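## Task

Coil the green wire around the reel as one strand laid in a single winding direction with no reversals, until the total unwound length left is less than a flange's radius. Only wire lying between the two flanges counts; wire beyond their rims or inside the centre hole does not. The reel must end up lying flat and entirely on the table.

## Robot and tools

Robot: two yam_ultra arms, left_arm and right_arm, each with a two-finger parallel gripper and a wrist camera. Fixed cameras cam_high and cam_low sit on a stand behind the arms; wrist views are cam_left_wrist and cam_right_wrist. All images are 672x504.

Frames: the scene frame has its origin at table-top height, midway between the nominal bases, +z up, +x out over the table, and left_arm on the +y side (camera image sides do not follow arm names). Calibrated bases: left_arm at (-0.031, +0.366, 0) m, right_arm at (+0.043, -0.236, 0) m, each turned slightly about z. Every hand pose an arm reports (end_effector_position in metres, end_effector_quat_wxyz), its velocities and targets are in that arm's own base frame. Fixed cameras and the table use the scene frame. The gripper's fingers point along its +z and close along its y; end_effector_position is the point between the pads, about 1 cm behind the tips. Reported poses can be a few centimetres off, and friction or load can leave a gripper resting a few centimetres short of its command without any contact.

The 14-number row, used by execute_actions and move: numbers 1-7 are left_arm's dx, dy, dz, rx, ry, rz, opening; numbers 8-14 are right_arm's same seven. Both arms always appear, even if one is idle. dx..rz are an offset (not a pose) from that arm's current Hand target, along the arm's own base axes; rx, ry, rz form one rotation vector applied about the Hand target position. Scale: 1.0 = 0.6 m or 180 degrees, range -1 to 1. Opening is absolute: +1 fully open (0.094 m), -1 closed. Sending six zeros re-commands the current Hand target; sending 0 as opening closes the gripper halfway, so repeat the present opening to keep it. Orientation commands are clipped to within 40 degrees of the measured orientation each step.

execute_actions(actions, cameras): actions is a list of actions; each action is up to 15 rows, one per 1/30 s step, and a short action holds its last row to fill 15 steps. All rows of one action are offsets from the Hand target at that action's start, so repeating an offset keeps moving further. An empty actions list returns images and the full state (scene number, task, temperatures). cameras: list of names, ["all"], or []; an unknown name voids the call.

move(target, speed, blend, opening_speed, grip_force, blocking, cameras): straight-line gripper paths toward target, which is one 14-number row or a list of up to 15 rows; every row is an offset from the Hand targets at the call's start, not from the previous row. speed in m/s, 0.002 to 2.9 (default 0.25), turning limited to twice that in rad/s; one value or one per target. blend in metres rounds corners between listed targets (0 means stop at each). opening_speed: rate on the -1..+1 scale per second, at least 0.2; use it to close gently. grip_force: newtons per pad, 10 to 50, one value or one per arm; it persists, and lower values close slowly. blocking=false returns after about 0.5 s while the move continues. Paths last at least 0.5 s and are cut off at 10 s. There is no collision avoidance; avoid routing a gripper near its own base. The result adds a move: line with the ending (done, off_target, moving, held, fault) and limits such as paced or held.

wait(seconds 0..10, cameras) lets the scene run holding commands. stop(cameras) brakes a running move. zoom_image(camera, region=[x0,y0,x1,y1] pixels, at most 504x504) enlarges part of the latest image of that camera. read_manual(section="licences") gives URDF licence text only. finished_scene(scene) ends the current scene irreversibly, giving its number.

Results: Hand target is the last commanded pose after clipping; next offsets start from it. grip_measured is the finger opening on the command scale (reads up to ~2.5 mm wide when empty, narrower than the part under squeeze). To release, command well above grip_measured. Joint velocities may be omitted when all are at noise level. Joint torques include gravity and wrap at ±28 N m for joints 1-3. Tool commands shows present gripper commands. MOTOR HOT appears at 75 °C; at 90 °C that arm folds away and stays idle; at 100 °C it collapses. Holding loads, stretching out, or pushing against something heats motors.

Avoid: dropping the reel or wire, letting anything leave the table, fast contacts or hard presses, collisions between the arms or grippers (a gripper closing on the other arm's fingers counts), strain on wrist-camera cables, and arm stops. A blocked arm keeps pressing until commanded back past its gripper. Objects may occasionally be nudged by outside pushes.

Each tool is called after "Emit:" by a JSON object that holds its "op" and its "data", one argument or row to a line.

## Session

Emit:
{"op": "execute_actions", "data": {
  "actions": []
}}

Emit:
{"op": "zoom_image", "data": {
  "camera": "cam_high",
  "region": [130, 120, 530, 380]
}}

Emit:
{"op": "zoom_image", "data": {
  "camera": "cam_low",
  "region": [300, 190, 540, 340]
}}

Scene clock: 0.00 s.
left_arm: end_effector_position=(+0.3840, +0.0251, +0.1417) grip_measured=+1.000 end_effector_quat_wxyz=(+0.680, -0.062, +0.730, +0.032) | right_arm: end_effector_position=(+0.3715, -0.0203, +0.1432) grip_measured=+1.000 end_effector_quat_wxyz=(+0.685, +0.093, +0.722, -0.035)
Joint positions: left_arm=[0.002 1.556 0.238 1.242 -0.13 -0.048 0.094] | right_arm=[0.056 1.528 0.194 1.273 0.234 0.092 0.094]
Joint velocities: within noise
Joint torques (N m): no reading
Motor temperatures (°C): left_arm=[27 27 29 23 23 24 24] | right_arm=[22 29 25 26 22 24 22]
Heat: left arm: 29 °C; right arm: 29 °C.
Hand target: left_arm +0.3855, +0.0252, +0.1483; +0.687, -0.063, +0.724, +0.031 | right_arm +0.3722, -0.0203, +0.1444; +0.685, +0.093, +0.721, -0.035
Tool commands: left_gripper/opening=+1.0 right_gripper/opening=+1.0

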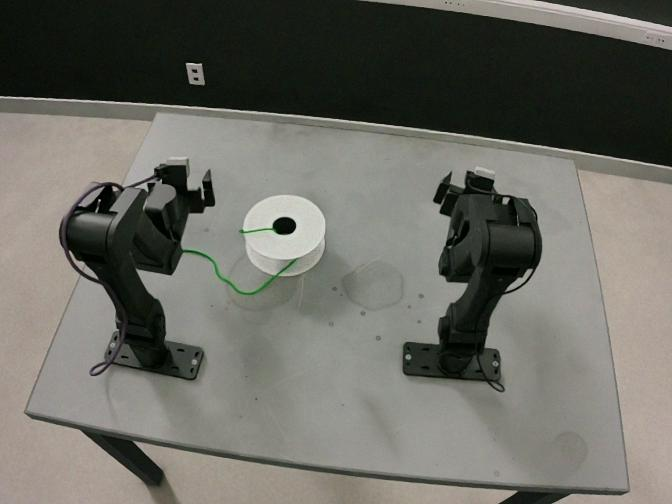

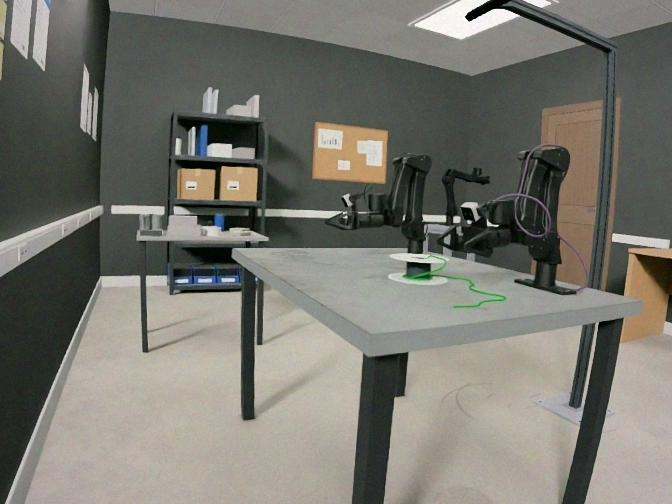

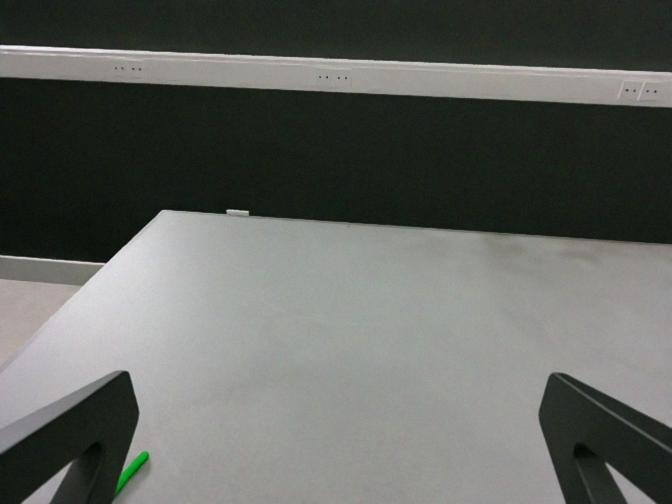

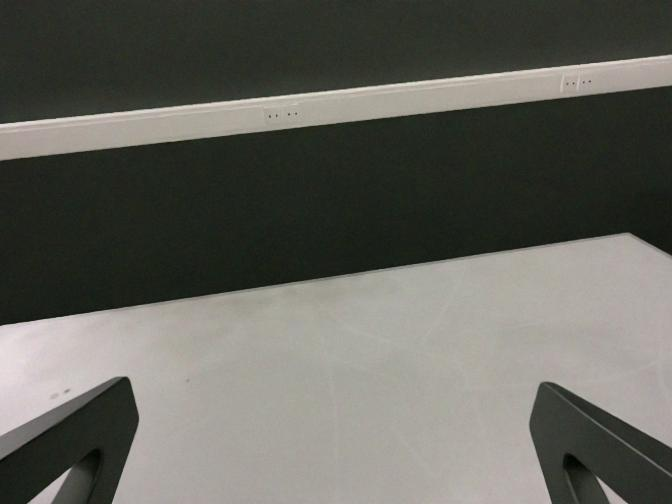

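Scaled by 1.260 from the camera's 672x504 image, which has a finer 960x720 frame.

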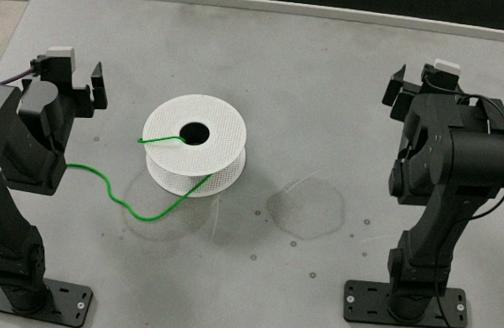

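Scaled by 2.100 from the camera's 672x504 image, which has a finer 960x720 frame.

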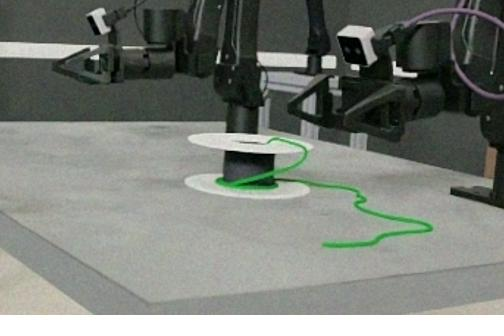

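Emit:
{"op": "zoom_image", "data": {
  "camera": "cam_high",
  "region": [220, 180, 350, 300]
}}

Emit:
{"op": "zoom_image", "data": {
  "camera": "cam_low",
  "region": [380, 245, 460, 290]
}}

Emit:
{"op": "zoom_image", "data": {
  "camera": "cam_high",
  "region": [170, 220, 310, 310]
}}

Scaled by 3.877 from the camera's 672x504 image, which has a finer 960x720 frame.

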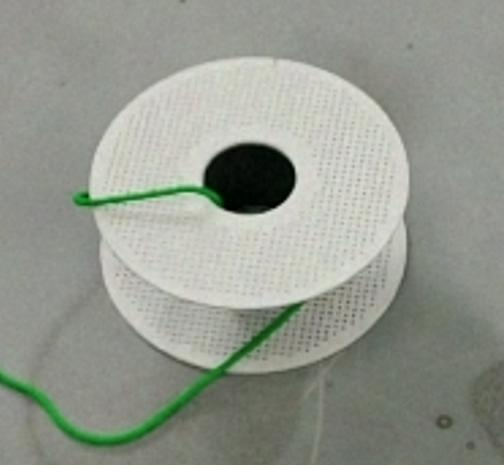

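Scaled by 6.300 from the camera's 672x504 image, which has a finer 960x720 frame.

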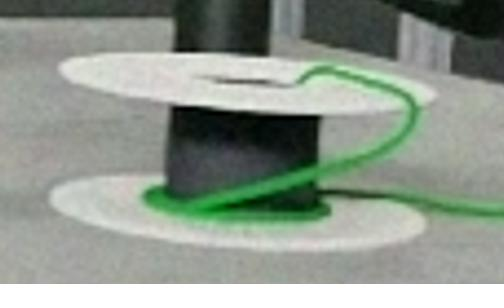

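Scaled by 3.600 from the camera's 672x504 image, which has a finer 960x720 frame.

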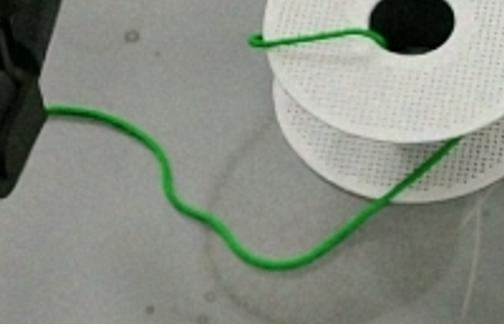

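Emit:
{"op": "move", "data": {
  "target": [
    [-0.225,0.125,0.087,0,0,0,-0.4,-0.204,0.634,0.159,-0.189,0.466,0.285,-0.5]
  ],
  "speed": [0.25],
  "cameras": ["all"]
}}

Emit:
{"op": "zoom_image", "data": {
  "camera": "cam_high",
  "region": [150, 180, 350, 320]
}}

Scene clock: 10.60 s.
left_arm: end_effector_position=(+0.2508, +0.0986, +0.1837) grip_measured=-0.398 end_effector_quat_wxyz=(+0.676, -0.075, +0.733, +0.018) | right_arm: end_effector_position=(+0.2510, +0.3569, +0.2412) grip_measured=-0.498 end_effector_quat_wxyz=(+0.134, -0.413, +0.898, +0.069)
Joint positions: left_arm=[0.795 0.468 0.106 0.252 0.663 -0.008 0.028] | right_arm=[0.962 2.068 2.368 -1.57 0.017 0.098 0.024]
Joint torques (N m): left_arm=[0.72 0.4 10.32 1.61 0.07 0.11] | right_arm=[0.08 -10.26 9.1 0.7 -0.14 -0.07]
Heat: left arm: 30 °C; right arm: 29 °C.
Hand target: left_arm +0.2505, +0.1002, +0.2004; +0.687, -0.063, +0.724, +0.031 | right_arm +0.2497, +0.3601, +0.2400; +0.001, -0.422, +0.907, +0.000
Off the commanded pose: left_arm 0.017 m, 3 deg | right_arm 0.004 m, 17 deg.
joint sent to its limit (right arm) — joint 4 (wrist pitch), lower limit. The joint targets are off in orientation, not in position.
move: off_target (left_arm, right_arm)

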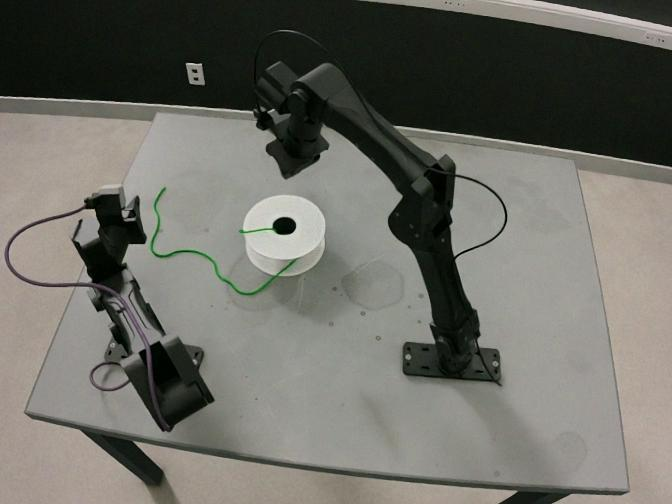

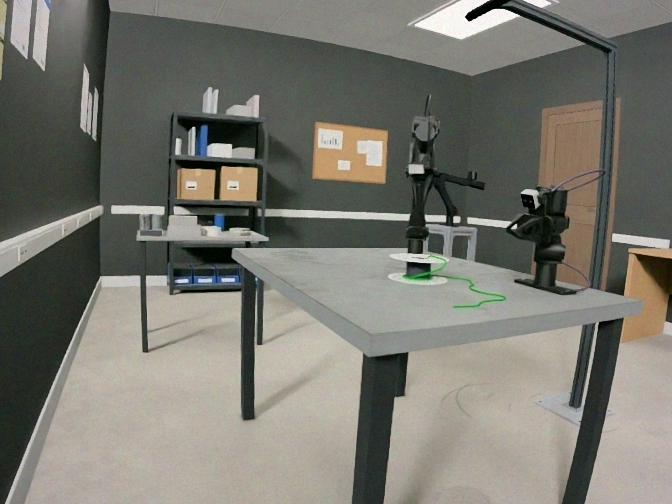

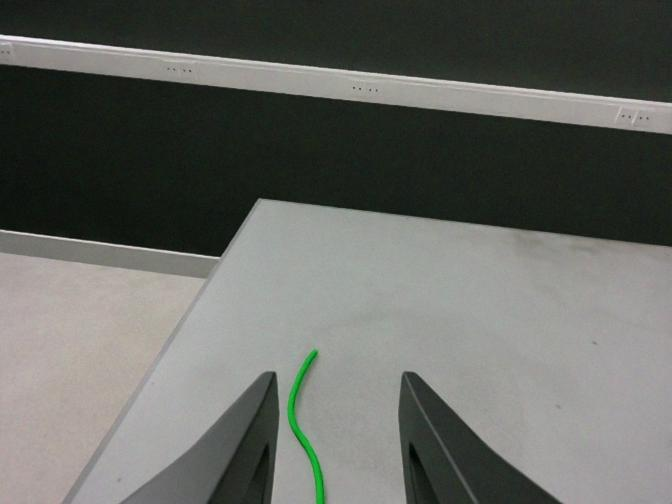

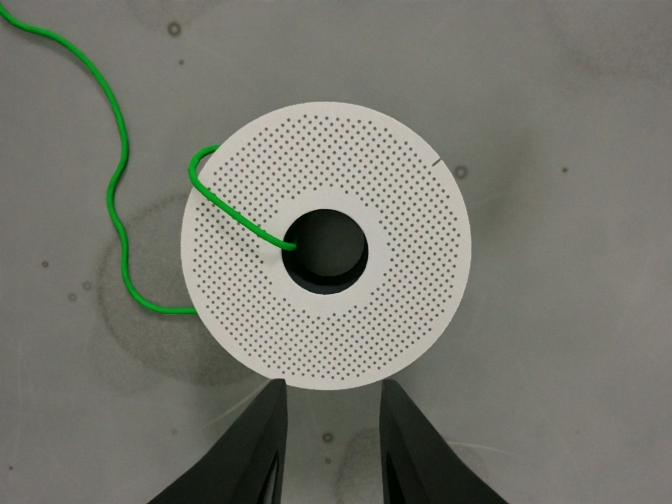

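Scaled by 2.520 from the camera's 672x504 image, which has a finer 960x720 frame.

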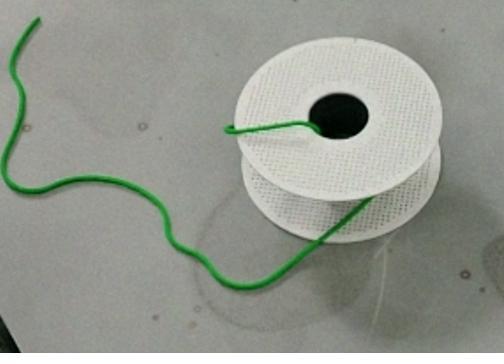

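Emit:
{"op": "move", "data": {
  "target": [
    [0,0,0,0,0,0,-0.4,0.167,-0.517,-0.067,0,0,0,-0.5],
    [0.089,-0.467,-0.117,0.2815,0.4345,-0.3555,-0.4,0.167,-0.517,-0.067,0,0,0,-0.5]
  ],
  "speed": [0.3,0.3],
  "blend": [0.03,0],
  "cameras": ["cam_left_wrist","cam_high"]
}}

Scene clock: 21.77 s.
left_arm: end_effector_position=(+0.3009, -0.1771, +0.1257) grip_measured=-0.398 end_effector_quat_wxyz=(-0.005, +0.577, +0.817, -0.002) | right_arm: end_effector_position=(+0.3526, +0.0498, +0.2002) grip_measured=-0.498 end_effector_quat_wxyz=(+0.039, -0.416, +0.908, -0.008)
Joint positions: left_arm=[-0.534 1.877 1.661 -1.364 0.002 0.696 0.028] | right_arm=[0.134 1.867 1.944 -1.57 -0.007 -0.725 0.024]
Joint torques (N m): left_arm=[-0.35 -6.64 8.46 -0.03 -0.04 0.08] | right_arm=[0.42 -9.76 7.21 0.23 0.05 -0.09]
Heat: left arm: 31 °C; right arm: 30 °C.
Hand target: left_arm +0.3038, -0.1801, +0.1302; -0.001, +0.582, +0.813, +0.000 | right_arm +0.3499, +0.0499, +0.1997; +0.001, -0.422, +0.907, +0.000
Off the commanded pose: left_arm 0.006 m, 1 deg | right_arm 0.003 m, 4 deg.
joint sent to its limit (right arm) — joint 4 (wrist pitch), lower limit. The joint targets are off in orientation, not in position.
move: off_target (right_arm)
Images, in order (width x height): cam_high 672x504, cam_left_wrist 672x504.

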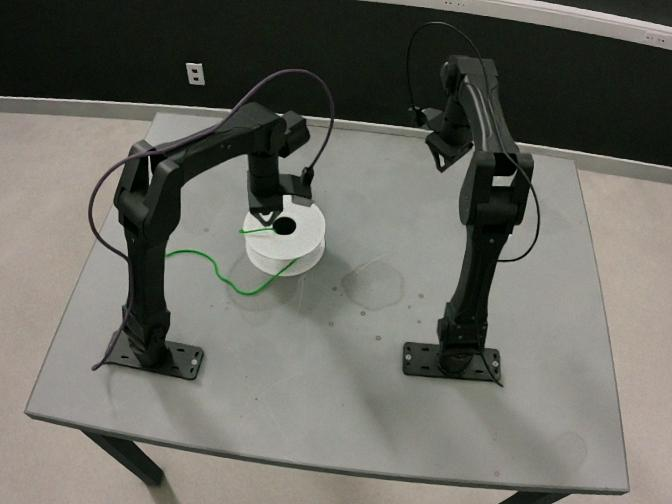

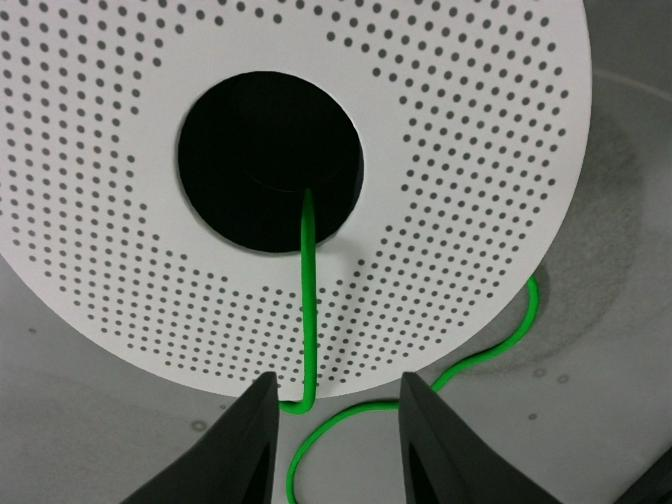

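Emit:
{"op": "move", "data": {
  "target": [
    [0.013,0.001,-0.045,0,0,0,-0.5,0,0,0,0,0,0,-0.5],
    [0.013,0.001,-0.078,0,0,0,-0.5,0,0,0,0,0,0,-0.5]
  ],
  "speed": [0.1,0.06],
  "cameras": ["cam_left_wrist","cam_low"]
}}

Emit:
{"op": "zoom_image", "data": {
  "camera": "cam_low",
  "region": [380, 220, 460, 290]
}}

Scene clock: 25.23 s.
left_arm: end_effector_position=(+0.3087, -0.1816, +0.0879) grip_measured=-0.498 end_effector_quat_wxyz=(+0.000, +0.582, +0.813, -0.001) | right_arm: end_effector_position=(+0.3526, +0.0498, +0.2002) grip_measured=-0.498 end_effector_quat_wxyz=(+0.039, -0.416, +0.908, -0.008)
Joint positions: left_arm=[-0.534 1.909 1.554 -1.215 0.002 0.709 0.024] | right_arm=[0.134 1.867 1.944 -1.57 -0.007 -0.725 0.024]
Joint torques (N m): left_arm=[0.72 -6.75 5.38 0.25 -0.03 0.08] | right_arm=[0.4 -9.74 7.23 0.22 0.02 -0.11]
Heat: left arm: 31 °C; right arm: 30 °C.
Hand target: left_arm +0.3118, -0.1795, +0.0835; +0.000, +0.582, +0.813, +0.000 | right_arm +0.3499, +0.0499, +0.1997; +0.001, -0.422, +0.907, +0.000
Off the commanded pose: left_arm 0.006 m, 0 deg | right_arm 0.003 m, 4 deg.
joint sent to its limit (right arm) — joint 4 (wrist pitch), lower limit. The joint targets are off in orientation, not in position.
move: off_target (right_arm)
Images, in order (width x height): cam_low 672x504, cam_left_wrist 672x504.

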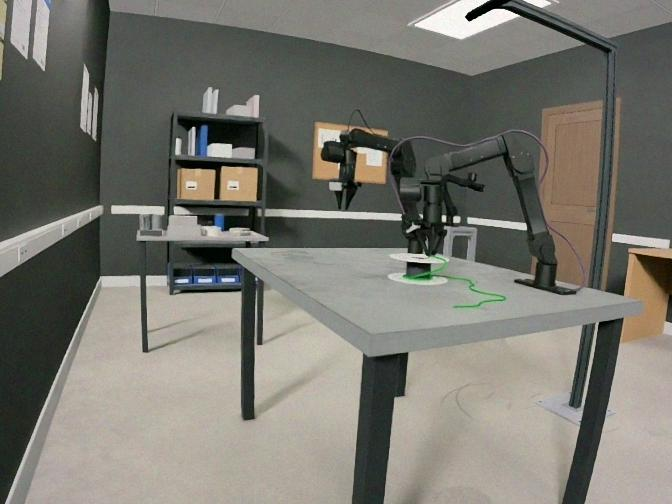

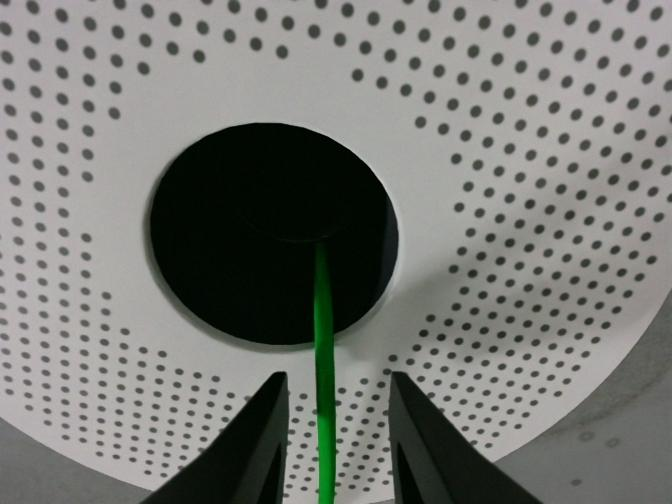

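Scaled by 6.300 from the camera's 672x504 image, which has a finer 960x720 frame.

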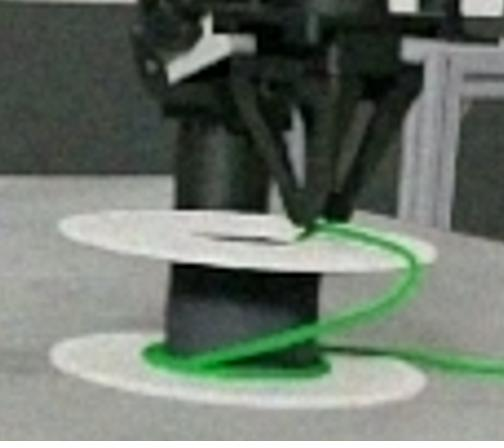

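Emit:
{"op": "move", "data": {
  "target": [
    [0.002,0.0,-0.012,0,0,0,-0.5,0,0,0,0,0,0,-0.5],
    [0.002,0.0,-0.012,0,0,0,-0.93,0,0,0,0,0,0,-0.5],
    [0.0,0.0,0.12,0,0,0,-0.93,0,0,0,0,0,0,-0.5]
  ],
  "speed": [0.05,0.05,0.1],
  "grip_force": 25,
  "cameras": ["cam_left_wrist","cam_low","cam_high"]
}}

Emit:
{"op": "zoom_image", "data": {
  "camera": "cam_low",
  "region": [380, 190, 460, 290]
}}

Scene clock: 30.10 s.
left_arm: end_effector_position=(+0.3083, -0.1788, +0.1504) grip_measured=-0.922 end_effector_quat_wxyz=(-0.006, +0.581, +0.814, +0.002) | right_arm: end_effector_position=(+0.3526, +0.0498, +0.2002) grip_measured=-0.498 end_effector_quat_wxyz=(+0.039, -0.416, +0.908, -0.008)
Joint positions: left_arm=[-0.531 1.917 1.811 -1.477 -0.005 0.71 0.004] | right_arm=[0.134 1.867 1.944 -1.57 -0.007 -0.725 0.024]
Joint torques (N m): left_arm=[0.47 -7.01 8.43 -0.02 0.04 0.07] | right_arm=[0.42 -9.66 7.27 0.21 0.06 -0.1]
Heat: left arm: 31 °C; right arm: 30 °C.
Hand target: left_arm +0.3117, -0.1795, +0.1555; +0.000, +0.582, +0.813, +0.000 | right_arm +0.3499, +0.0499, +0.1997; +0.001, -0.422, +0.907, +0.000
Off the commanded pose: left_arm 0.006 m, 1 deg | right_arm 0.003 m, 4 deg.
joint sent to its limit (right arm) — joint 4 (wrist pitch), lower limit. The joint targets are off in orientation, not in position.
grip_force (N): 25, 25
move: off_target (right_arm)
Images, in order (width x height): cam_high 672x504, cam_low 672x504, cam_left_wrist 672x504.

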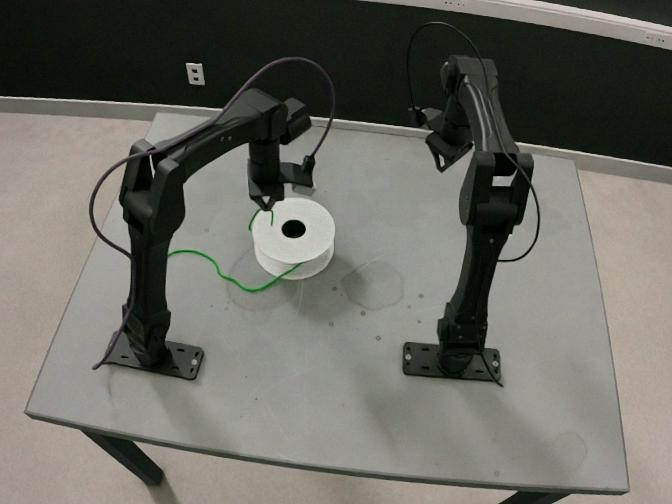

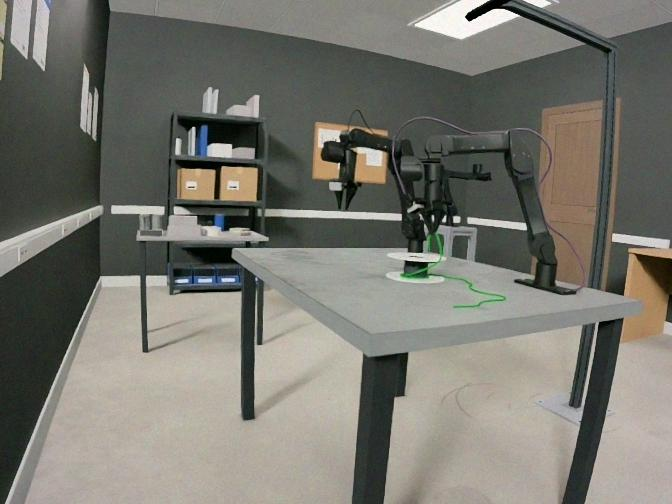

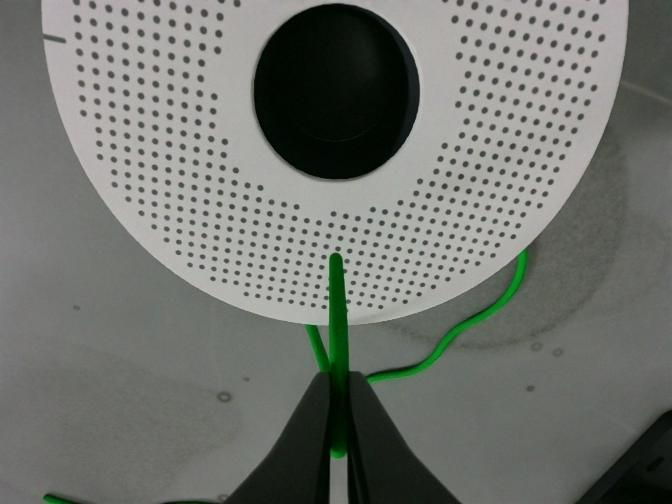

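Scaled by 5.040 from the camera's 672x504 image, which has a finer 960x720 frame.

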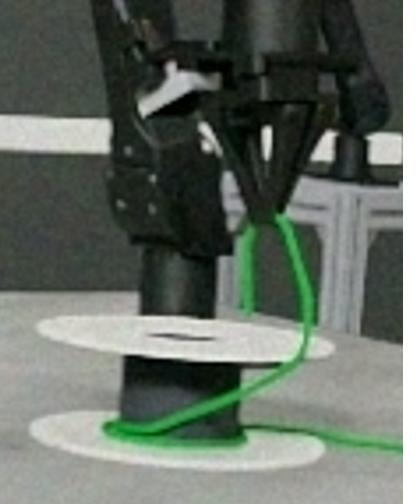

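Emit:
{"op": "move", "data": {
  "target": [
    [-0.036,0.1325,-0.01,0,0,0.394,-0.93,0,0,0,0,0,0,-0.5],
    [-0.07,0.199,-0.12,0,0,0.783,-0.93,0,0,0,0,0,0,-0.5],
    [-0.07,0.199,-0.225,0,0,0.783,-0.93,0,0,0,0,0,0,-0.5]
  ],
  "speed": [0.3,0.3,0.12],
  "blend": [0.03,0.02,0],
  "cameras": ["cam_left_wrist","cam_high"]
}}

Scene clock: 37.73 s.
left_arm: end_effector_position=(+0.2691, -0.0632, +0.0241) grip_measured=-0.922 end_effector_quat_wxyz=(-0.002, -0.565, +0.825, -0.004) | right_arm: end_effector_position=(+0.3526, +0.0498, +0.2002) grip_measured=-0.498 end_effector_quat_wxyz=(+0.039, -0.416, +0.908, -0.008)
Joint positions: left_arm=[-0.229 1.674 0.997 -0.891 0.008 -1.43 0.004] | right_arm=[0.134 1.867 1.944 -1.57 -0.007 -0.725 0.024]
Joint torques (N m): left_arm=[0.59 -4.57 4.86 0.26 -0.1 -0.09] | right_arm=[0.35 -9.77 7.34 0.22 0.05 -0.09]
Heat: left arm: 31 °C; right arm: 30 °C.
Hand target: left_arm +0.2697, -0.0600, +0.0205; +0.000, -0.572, +0.820, +0.000 | right_arm +0.3499, +0.0499, +0.1997; +0.001, -0.422, +0.907, +0.000
Off the commanded pose: left_arm 0.005 m, 1 deg | right_arm 0.003 m, 4 deg.
joint sent to its limit (right arm) — joint 4 (wrist pitch), lower limit. The joint targets are off in orientation, not in position.
grip_force (N): 25, 25
move: off_target (right_arm)
Images, in order (width x height): cam_high 672x504, cam_left_wrist 672x504.

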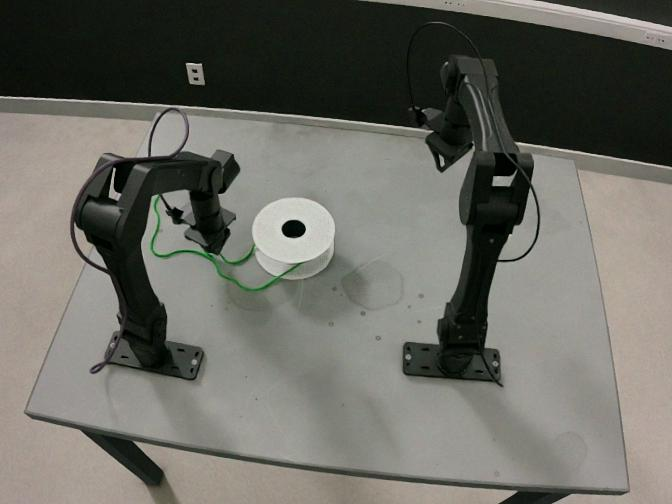

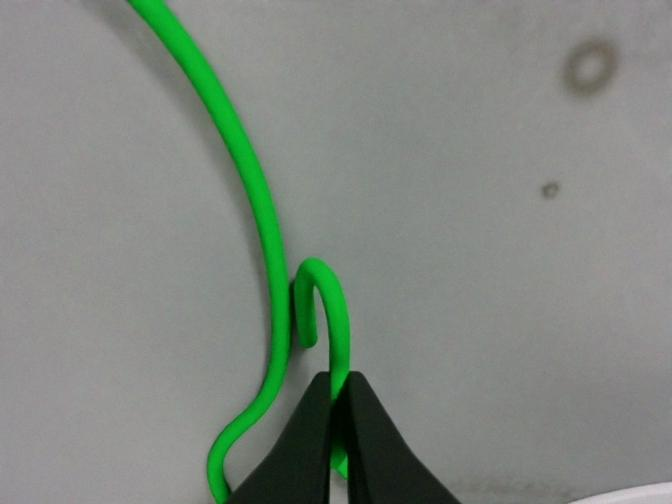

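Emit:
{"op": "move", "data": {
  "target": [
    [0.0,-0.03,0.02,0,0,0,-0.93,0,0,0,0,0,0,-0.5],
    [-0.03,-0.09,-0.01,0,0,0,-0.93,0,0,0,0,0,0,-0.5],
    [-0.03,-0.09,-0.01,0,0,0,-0.4,0,0,0,0,0,0,-0.5],
    [-0.03,-0.03,0.15,0,0,0,-0.4,0,0,0,0,0,0,-0.5]
  ],
  "speed": [0.1,0.06,0.1,0.15],
  "cameras": ["cam_left_wrist","cam_high"]
}}

Scene clock: 42.77 s.
left_arm: end_effector_position=(+0.2483, -0.0794, +0.0996) grip_measured=-0.402 end_effector_quat_wxyz=(-0.010, -0.572, +0.820, +0.010) | right_arm: end_effector_position=(+0.3526, +0.0498, +0.2002) grip_measured=-0.498 end_effector_quat_wxyz=(+0.039, -0.416, +0.908, -0.008)
Joint positions: left_arm=[-0.311 1.562 1.192 -1.228 0.004 -1.528 0.028] | right_arm=[0.134 1.867 1.944 -1.57 -0.007 -0.725 0.024]
Joint torques (N m): left_arm=[0.58 -6.15 8.01 -0.1 -0.05 0.06] | right_arm=[0.35 -9.66 7.39 0.25 0.03 -0.11]
Heat: left arm: 31 °C; right arm: 30 °C.
Hand target: left_arm +0.2518, -0.0780, +0.1105; +0.000, -0.572, +0.820, +0.000 | right_arm +0.3499, +0.0499, +0.1997; +0.001, -0.422, +0.907, +0.000
Off the commanded pose: left_arm 0.012 m, 2 deg | right_arm 0.003 m, 4 deg.
joint sent to its limit (right arm) — joint 4 (wrist pitch), lower limit. The joint targets are off in orientation, not in position.
grip_force (N): 25, 25
move: off_target (left_arm, right_arm)
Images, in order (width x height): cam_high 672x504, cam_left_wrist 672x504.

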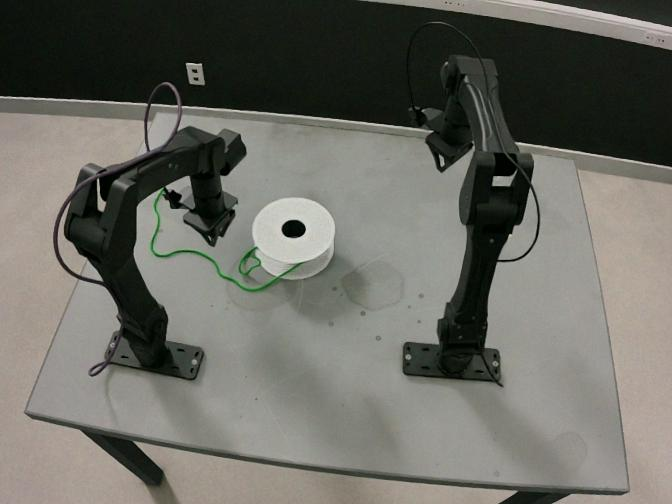

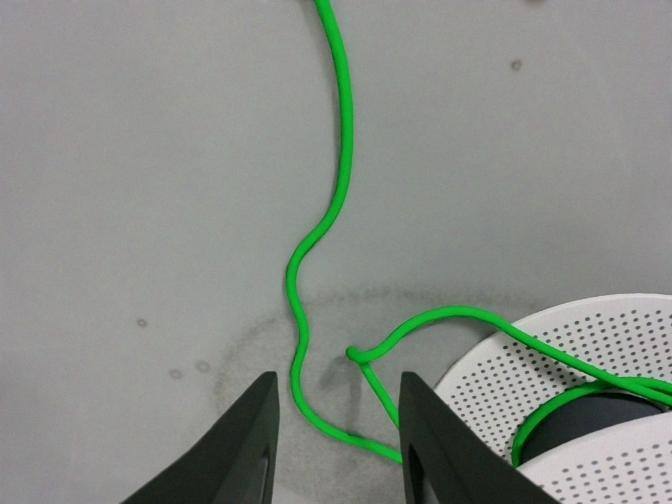

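Emit:
{"op": "move", "data": {
  "target": [
    [-0.0,-0.05,0.1,0,0,0,-0.4,0,0,0,0,0,0,-0.5]
  ],
  "speed": [0.15],
  "cameras": ["cam_left_wrist"]
}}

Scene clock: 44.90 s.
left_arm: end_effector_position=(+0.2513, -0.1072, +0.1668) grip_measured=-0.402 end_effector_quat_wxyz=(-0.002, -0.570, +0.821, -0.003) | right_arm: end_effector_position=(+0.3526, +0.0498, +0.2002) grip_measured=-0.498 end_effector_quat_wxyz=(+0.039, -0.416, +0.908, -0.008)
Joint positions: left_arm=[-0.403 1.582 1.48 -1.466 0.005 -1.617 0.028] | right_arm=[0.134 1.867 1.944 -1.57 -0.007 -0.725 0.024]
Joint torques (N m): left_arm=[-0.44 -4.36 7.84 -0.01 -0.06 -0.07] | right_arm=[0.42 -9.65 7.27 0.23 0.07 -0.11]
Heat: left arm: 31 °C; right arm: 31 °C.
Hand target: left_arm +0.2518, -0.1081, +0.1705; +0.000, -0.572, +0.820, +0.000 | right_arm +0.3499, +0.0499, +0.1997; +0.001, -0.422, +0.907, +0.000
Off the commanded pose: left_arm 0.004 m, 0 deg | right_arm 0.003 m, 4 deg.
joint sent to its limit (right arm) — joint 4 (wrist pitch), lower limit. The joint targets are off in orientation, not in position.
grip_force (N): 25, 25
move: off_target (right_arm)
Images, in order (width x height): cam_left_wrist 672x504.

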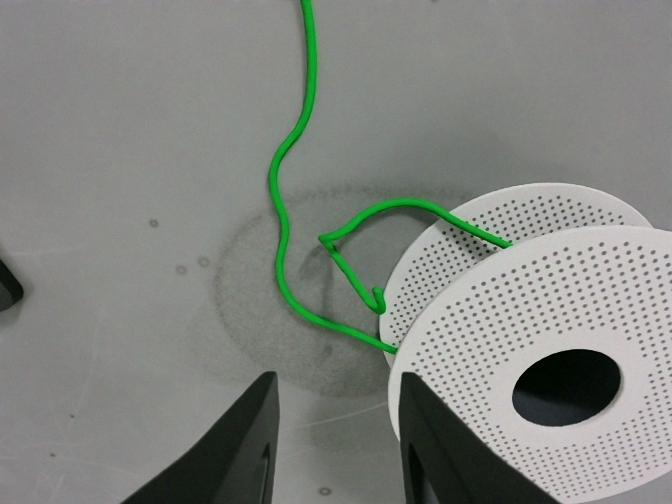

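Emit:
{"op": "move", "data": {
  "target": [
    [-0.061,-0.012,-0.13,0.152,-0.218,-0.366,-0.5,0,0,0,0,0,0,-0.5]
  ],
  "speed": [0.3],
  "cameras": ["cam_left_wrist"]
}}

Scene clock: 54.40 s.
left_arm: end_effector_position=(+0.2123, -0.1160, +0.0886) grip_measured=-0.498 end_effector_quat_wxyz=(+0.369, +0.002, +0.929, +0.001) | right_arm: end_effector_position=(+0.3526, +0.0498, +0.2002) grip_measured=-0.498 end_effector_quat_wxyz=(+0.039, -0.416, +0.908, -0.008)
Joint positions: left_arm=[-0.926 0.94 0.497 -0.612 -0.581 -0.766 0.024] | right_arm=[0.134 1.867 1.944 -1.57 -0.007 -0.725 0.024]
Joint torques (N m): left_arm=[-0.16 -1.73 5.96 1.12 -0.54 0.08] | right_arm=[0.34 -9.7 7.31 0.25 0.03 -0.09]
Heat: left arm: 31 °C; right arm: 31 °C.
Hand target: left_arm +0.2152, -0.1152, +0.0925; +0.383, -0.001, +0.924, +0.000 | right_arm +0.3499, +0.0499, +0.1997; +0.001, -0.422, +0.907, +0.000
Off the commanded pose: left_arm 0.005 m, 2 deg | right_arm 0.003 m, 4 deg.
joint sent to its limit (right arm) — joint 4 (wrist pitch), lower limit. The joint targets are off in orientation, not in position.
grip_force (N): 25, 25
move: off_target (right_arm)
Images, in order (width x height): cam_left_wrist 672x504.

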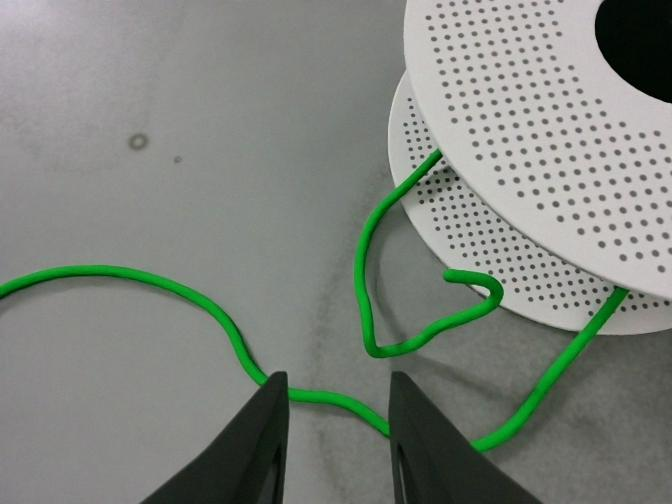

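Emit:
{"op": "move", "data": {
  "target": [
    [0.063,-0.02,-0.12,0,0,0,-0.5,0,0,0,0,0,0,-0.5],
    [0.063,-0.02,-0.12,0,0,0,-0.93,0,0,0,0,0,0,-0.5],
    [0.063,0.02,0.0,0,0,0,-0.93,0,0,0,0,0,0,-0.5]
  ],
  "speed": [0.12,0.1,0.12],
  "cameras": ["cam_left_wrist"]
}}

Scene clock: 63.40 s.
left_arm: end_effector_position=(+0.2475, -0.1035, +0.0801) grip_measured=-0.924 end_effector_quat_wxyz=(+0.371, +0.005, +0.929, +0.002) | right_arm: end_effector_position=(+0.3526, +0.0498, +0.2002) grip_measured=-0.498 end_effector_quat_wxyz=(+0.039, -0.416, +0.908, -0.008)
Joint positions: left_arm=[-0.703 1.005 0.469 -0.407 -0.46 -0.54 0.004] | right_arm=[0.134 1.867 1.944 -1.57 -0.007 -0.725 0.024]
Joint torques (N m): left_arm=[0.7 -2.06 9.13 1 -0.35 0.06] | right_arm=[0.44 -9.65 7.25 0.22 0.05 -0.1]
Heat: left arm: 31 °C; right arm: 31 °C.
Hand target: left_arm +0.2529, -0.1033, +0.0924; +0.383, +0.000, +0.924, +0.000 | right_arm +0.3499, +0.0499, +0.1997; +0.001, -0.422, +0.907, +0.000
Off the commanded pose: left_arm 0.014 m, 2 deg | right_arm 0.003 m, 4 deg.
joint sent to its limit (right arm) — joint 4 (wrist pitch), lower limit. The joint targets are off in orientation, not in position.
grip_force (N): 25, 25
move: off_target (left_arm, right_arm)
Images, in order (width x height): cam_left_wrist 672x504.

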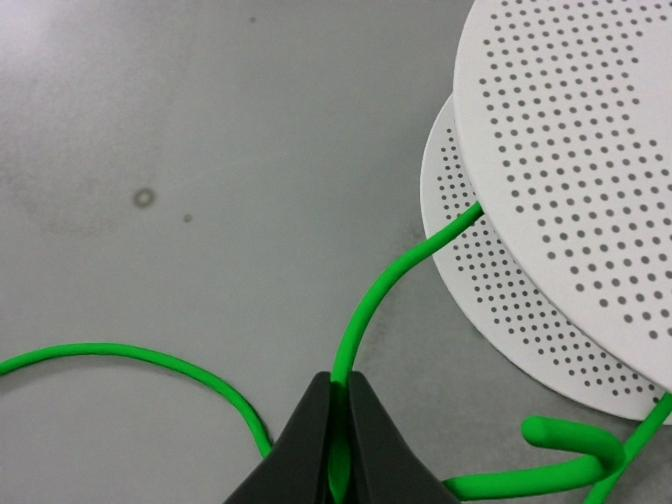

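Emit:
{"op": "move", "data": {
  "target": [
    [0.03,0.1,0.02,0,0,-0.35,-0.93,0,0,0,0,0,0,-0.5],
    [0.05,0.1,-0.06,0,0,-0.46,-0.93,0,0,0,0,0,0,-0.5],
    [0.05,0.06,-0.115,0,0,-0.46,-0.93,0,0,0,0,0,0,-0.5]
  ],
  "speed": [0.2,0.2,0.1],
  "blend": [0.02,0.01,0],
  "cameras": ["cam_left_wrist","cam_high"]
}}

Scene clock: 69.87 s.
left_arm: end_effector_position=(+0.2828, -0.0621, +0.0228) grip_measured=-0.924 end_effector_quat_wxyz=(+0.279, +0.614, +0.697, -0.245) | right_arm: end_effector_position=(+0.3526, +0.0498, +0.2002) grip_measured=-0.498 end_effector_quat_wxyz=(+0.039, -0.416, +0.908, -0.008)
Joint positions: left_arm=[0.221 1.797 0.908 -0.77 0.756 1.702 0.004] | right_arm=[0.134 1.867 1.944 -1.57 -0.007 -0.725 0.024]
Joint velocities: left_arm=[-0.007 -0.012 -0.002 0.051 -0.168 -0.051 0.001] | right_arm=[within noise]
Joint torques (N m): left_arm=[-0.47 -5.14 4.18 0.11 0.71 -0.07] | right_arm=[0.32 -9.7 7.3 0.23 0.05 -0.1]
Heat: left arm: 32 °C; right arm: 31 °C.
Hand target: left_arm +0.2829, -0.0672, +0.0234; +0.287, +0.610, +0.693, -0.253 | right_arm +0.3499, +0.0499, +0.1997; +0.001, -0.422, +0.907, +0.000
Off the commanded pose: left_arm 0.005 m, 1 deg | right_arm 0.003 m, 4 deg.
joint sent to its limit (right arm) — joint 4 (wrist pitch), lower limit. The joint targets are off in orientation, not in position.
grip_force (N): 25, 25
move: off_target (right_arm)
Images, in order (width x height): cam_high 672x504, cam_left_wrist 672x504.

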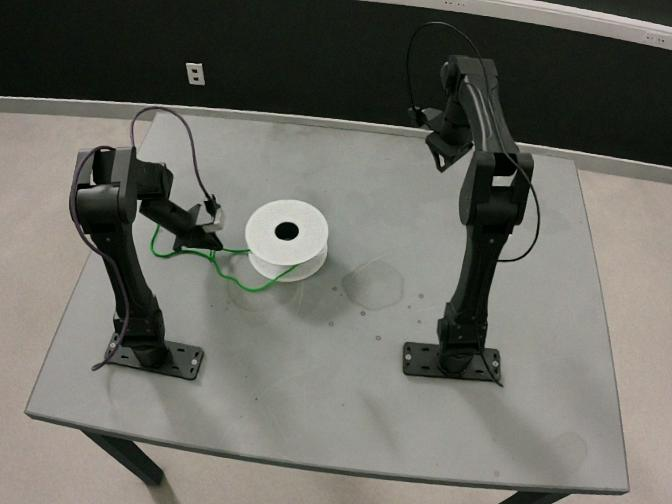

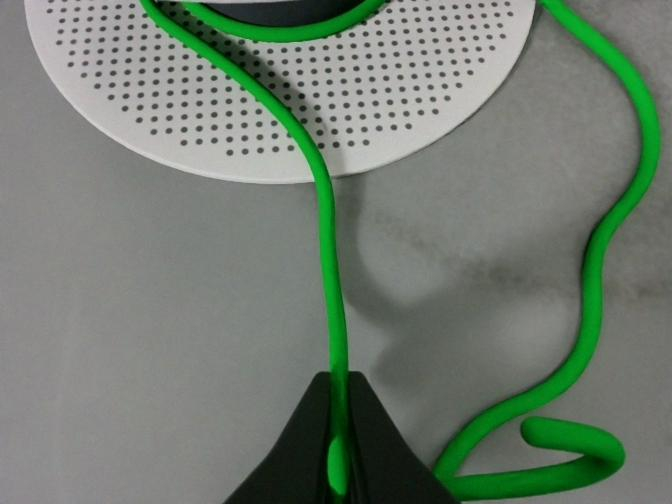

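Emit:
{"op": "move", "data": {
  "target": [
    [0.0,0.0,-0.01,0,0,0,-0.4,0,0,0,0,0,0,-0.5],
    [-0.02,0.1,0.1,0,0,0,-0.4,0,0,0,0,0,0,-0.5],
    [-0.08,0.13,0.16,0,0,0,-0.4,0,0,0,0,0,0,-0.5]
  ],
  "speed": [0.05,0.1,0.2],
  "cameras": ["cam_left_wrist"]
}}

Scene clock: 74.33 s.
left_arm: end_effector_position=(+0.2319, +0.0088, +0.1100) grip_measured=-0.402 end_effector_quat_wxyz=(+0.266, +0.598, +0.712, -0.255) | right_arm: end_effector_position=(+0.3526, +0.0498, +0.2002) grip_measured=-0.498 end_effector_quat_wxyz=(+0.039, -0.416, +0.908, -0.008)
Joint positions: left_arm=[0.538 1.648 1.105 -1.402 0.672 2.068 0.028] | right_arm=[0.134 1.867 1.944 -1.57 -0.007 -0.725 0.024]
Joint torques (N m): left_arm=[0.49 -5.98 7.15 -0.68 0.47 0.11] | right_arm=[0.27 -9.72 7.3 0.24 0.05 -0.1]
Heat: left arm: 31 °C; right arm: 31 °C.
Hand target: left_arm +0.2350, +0.0108, +0.1195; +0.287, +0.610, +0.693, -0.253 | right_arm +0.3499, +0.0499, +0.1997; +0.001, -0.422, +0.907, +0.000
Off the commanded pose: left_arm 0.010 m, 3 deg | right_arm 0.003 m, 4 deg.
joint sent to its limit (left arm) — joint 6 (wrist roll), upper limit. The joint targets are off in orientation, not in position.
joint sent to its limit (right arm) — joint 4 (wrist pitch), lower limit. The joint targets are off in orientation, not in position.
grip_force (N): 25, 25
move: off_target (left_arm, right_arm)
Images, in order (width x height): cam_left_wrist 672x504.

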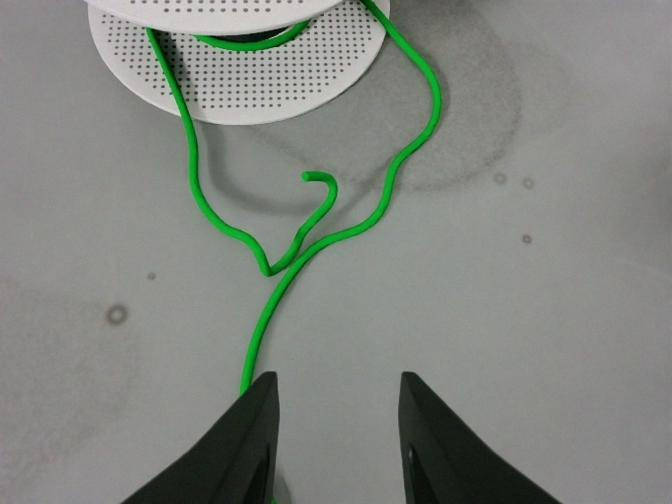

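Emit:
{"op": "move", "data": {
  "target": [
    [0.023,-0.153,-0.04,0.056,0.323,0.756,-0.7,0,0,0,0,0,0,-0.5]
  ],
  "speed": [0.35],
  "cameras": ["cam_left_wrist"]
}}

Scene clock: 82.13 s.
left_arm: end_effector_position=(+0.2449, -0.0802, +0.0907) grip_measured=-0.698 end_effector_quat_wxyz=(-0.006, -0.522, +0.853, -0.004) | right_arm: end_effector_position=(+0.3526, +0.0498, +0.2002) grip_measured=-0.498 end_effector_quat_wxyz=(+0.039, -0.416, +0.908, -0.008)
Joint positions: left_arm=[-0.31 1.531 1.127 -1.169 0.015 -1.408 0.014] | right_arm=[0.134 1.867 1.944 -1.57 -0.007 -0.725 0.024]
Joint torques (N m): left_arm=[-0.69 -3.88 8.36 -0.01 -0.16 -0.08] | right_arm=[0.39 -9.76 7.34 0.23 0.06 -0.09]
Heat: left arm: 31 °C; right arm: 31 °C.
Hand target: left_arm +0.2487, -0.0810, +0.0955; +0.001, -0.522, +0.853, -0.001 | right_arm +0.3499, +0.0499, +0.1997; +0.001, -0.422, +0.907, +0.000
Off the commanded pose: left_arm 0.006 m, 1 deg | right_arm 0.003 m, 4 deg.
joint sent to its limit (right arm) — joint 4 (wrist pitch), lower limit. The joint targets are off in orientation, not in position.
grip_force (N): 25, 25
move: off_target (right_arm)
Images, in order (width x height): cam_left_wrist 672x504.

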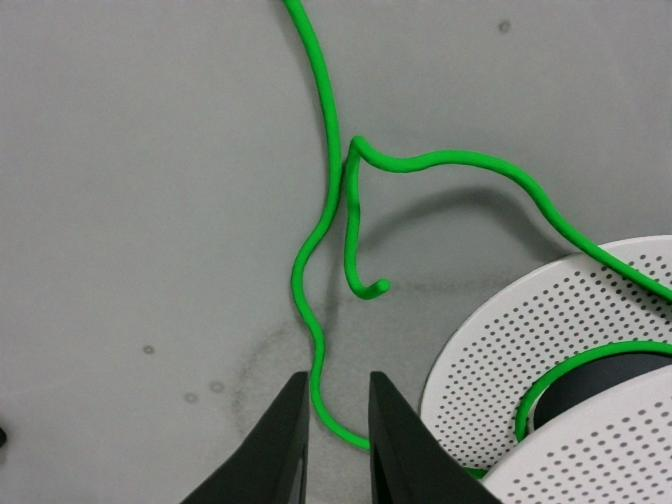

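Emit:
{"op": "move", "data": {
  "target": [
    [0.008,-0.011,-0.1425,0,0,0,-0.7,0,0,0,0,0,0,-0.5],
    [0.008,-0.011,-0.1425,0,0,0,-0.95,0,0,0,0,0,0,-0.5],
    [0.008,0.02,-0.06,0,0,0,-0.95,0,0,0,0,0,0,-0.5]
  ],
  "speed": [0.12,0.1,0.12],
  "cameras": ["cam_left_wrist"]
}}

Scene clock: 87.20 s.
left_arm: end_effector_position=(+0.2484, -0.0718, +0.0493) grip_measured=-0.933 end_effector_quat_wxyz=(-0.012, -0.522, +0.853, +0.004) | right_arm: end_effector_position=(+0.3526, +0.0498, +0.2002) grip_measured=-0.498 end_effector_quat_wxyz=(+0.039, -0.416, +0.908, -0.008)
Joint positions: left_arm=[-0.277 1.595 1.02 -1.02 0.012 -1.375 0.003] | right_arm=[0.134 1.867 1.944 -1.57 -0.007 -0.725 0.024]
Joint torques (N m): left_arm=[0.62 -6.24 7.56 -0.13 -0.14 0.06] | right_arm=[0.43 -9.76 7.35 0.24 0.04 -0.1]
Heat: left arm: 31 °C; right arm: 31 °C.
Hand target: left_arm +0.2535, -0.0690, +0.0595; +0.001, -0.522, +0.853, -0.001 | right_arm +0.3499, +0.0499, +0.1997; +0.001, -0.422, +0.907, +0.000
Off the commanded pose: left_arm 0.012 m, 2 deg | right_arm 0.003 m, 4 deg.
joint sent to its limit (right arm) — joint 4 (wrist pitch), lower limit. The joint targets are off in orientation, not in position.
grip_force (N): 25, 25
move: off_target (left_arm, right_arm)
Images, in order (width x height): cam_left_wrist 672x504.

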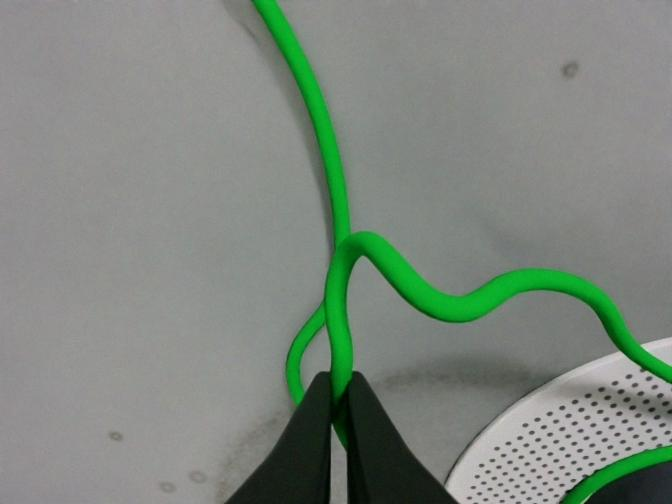

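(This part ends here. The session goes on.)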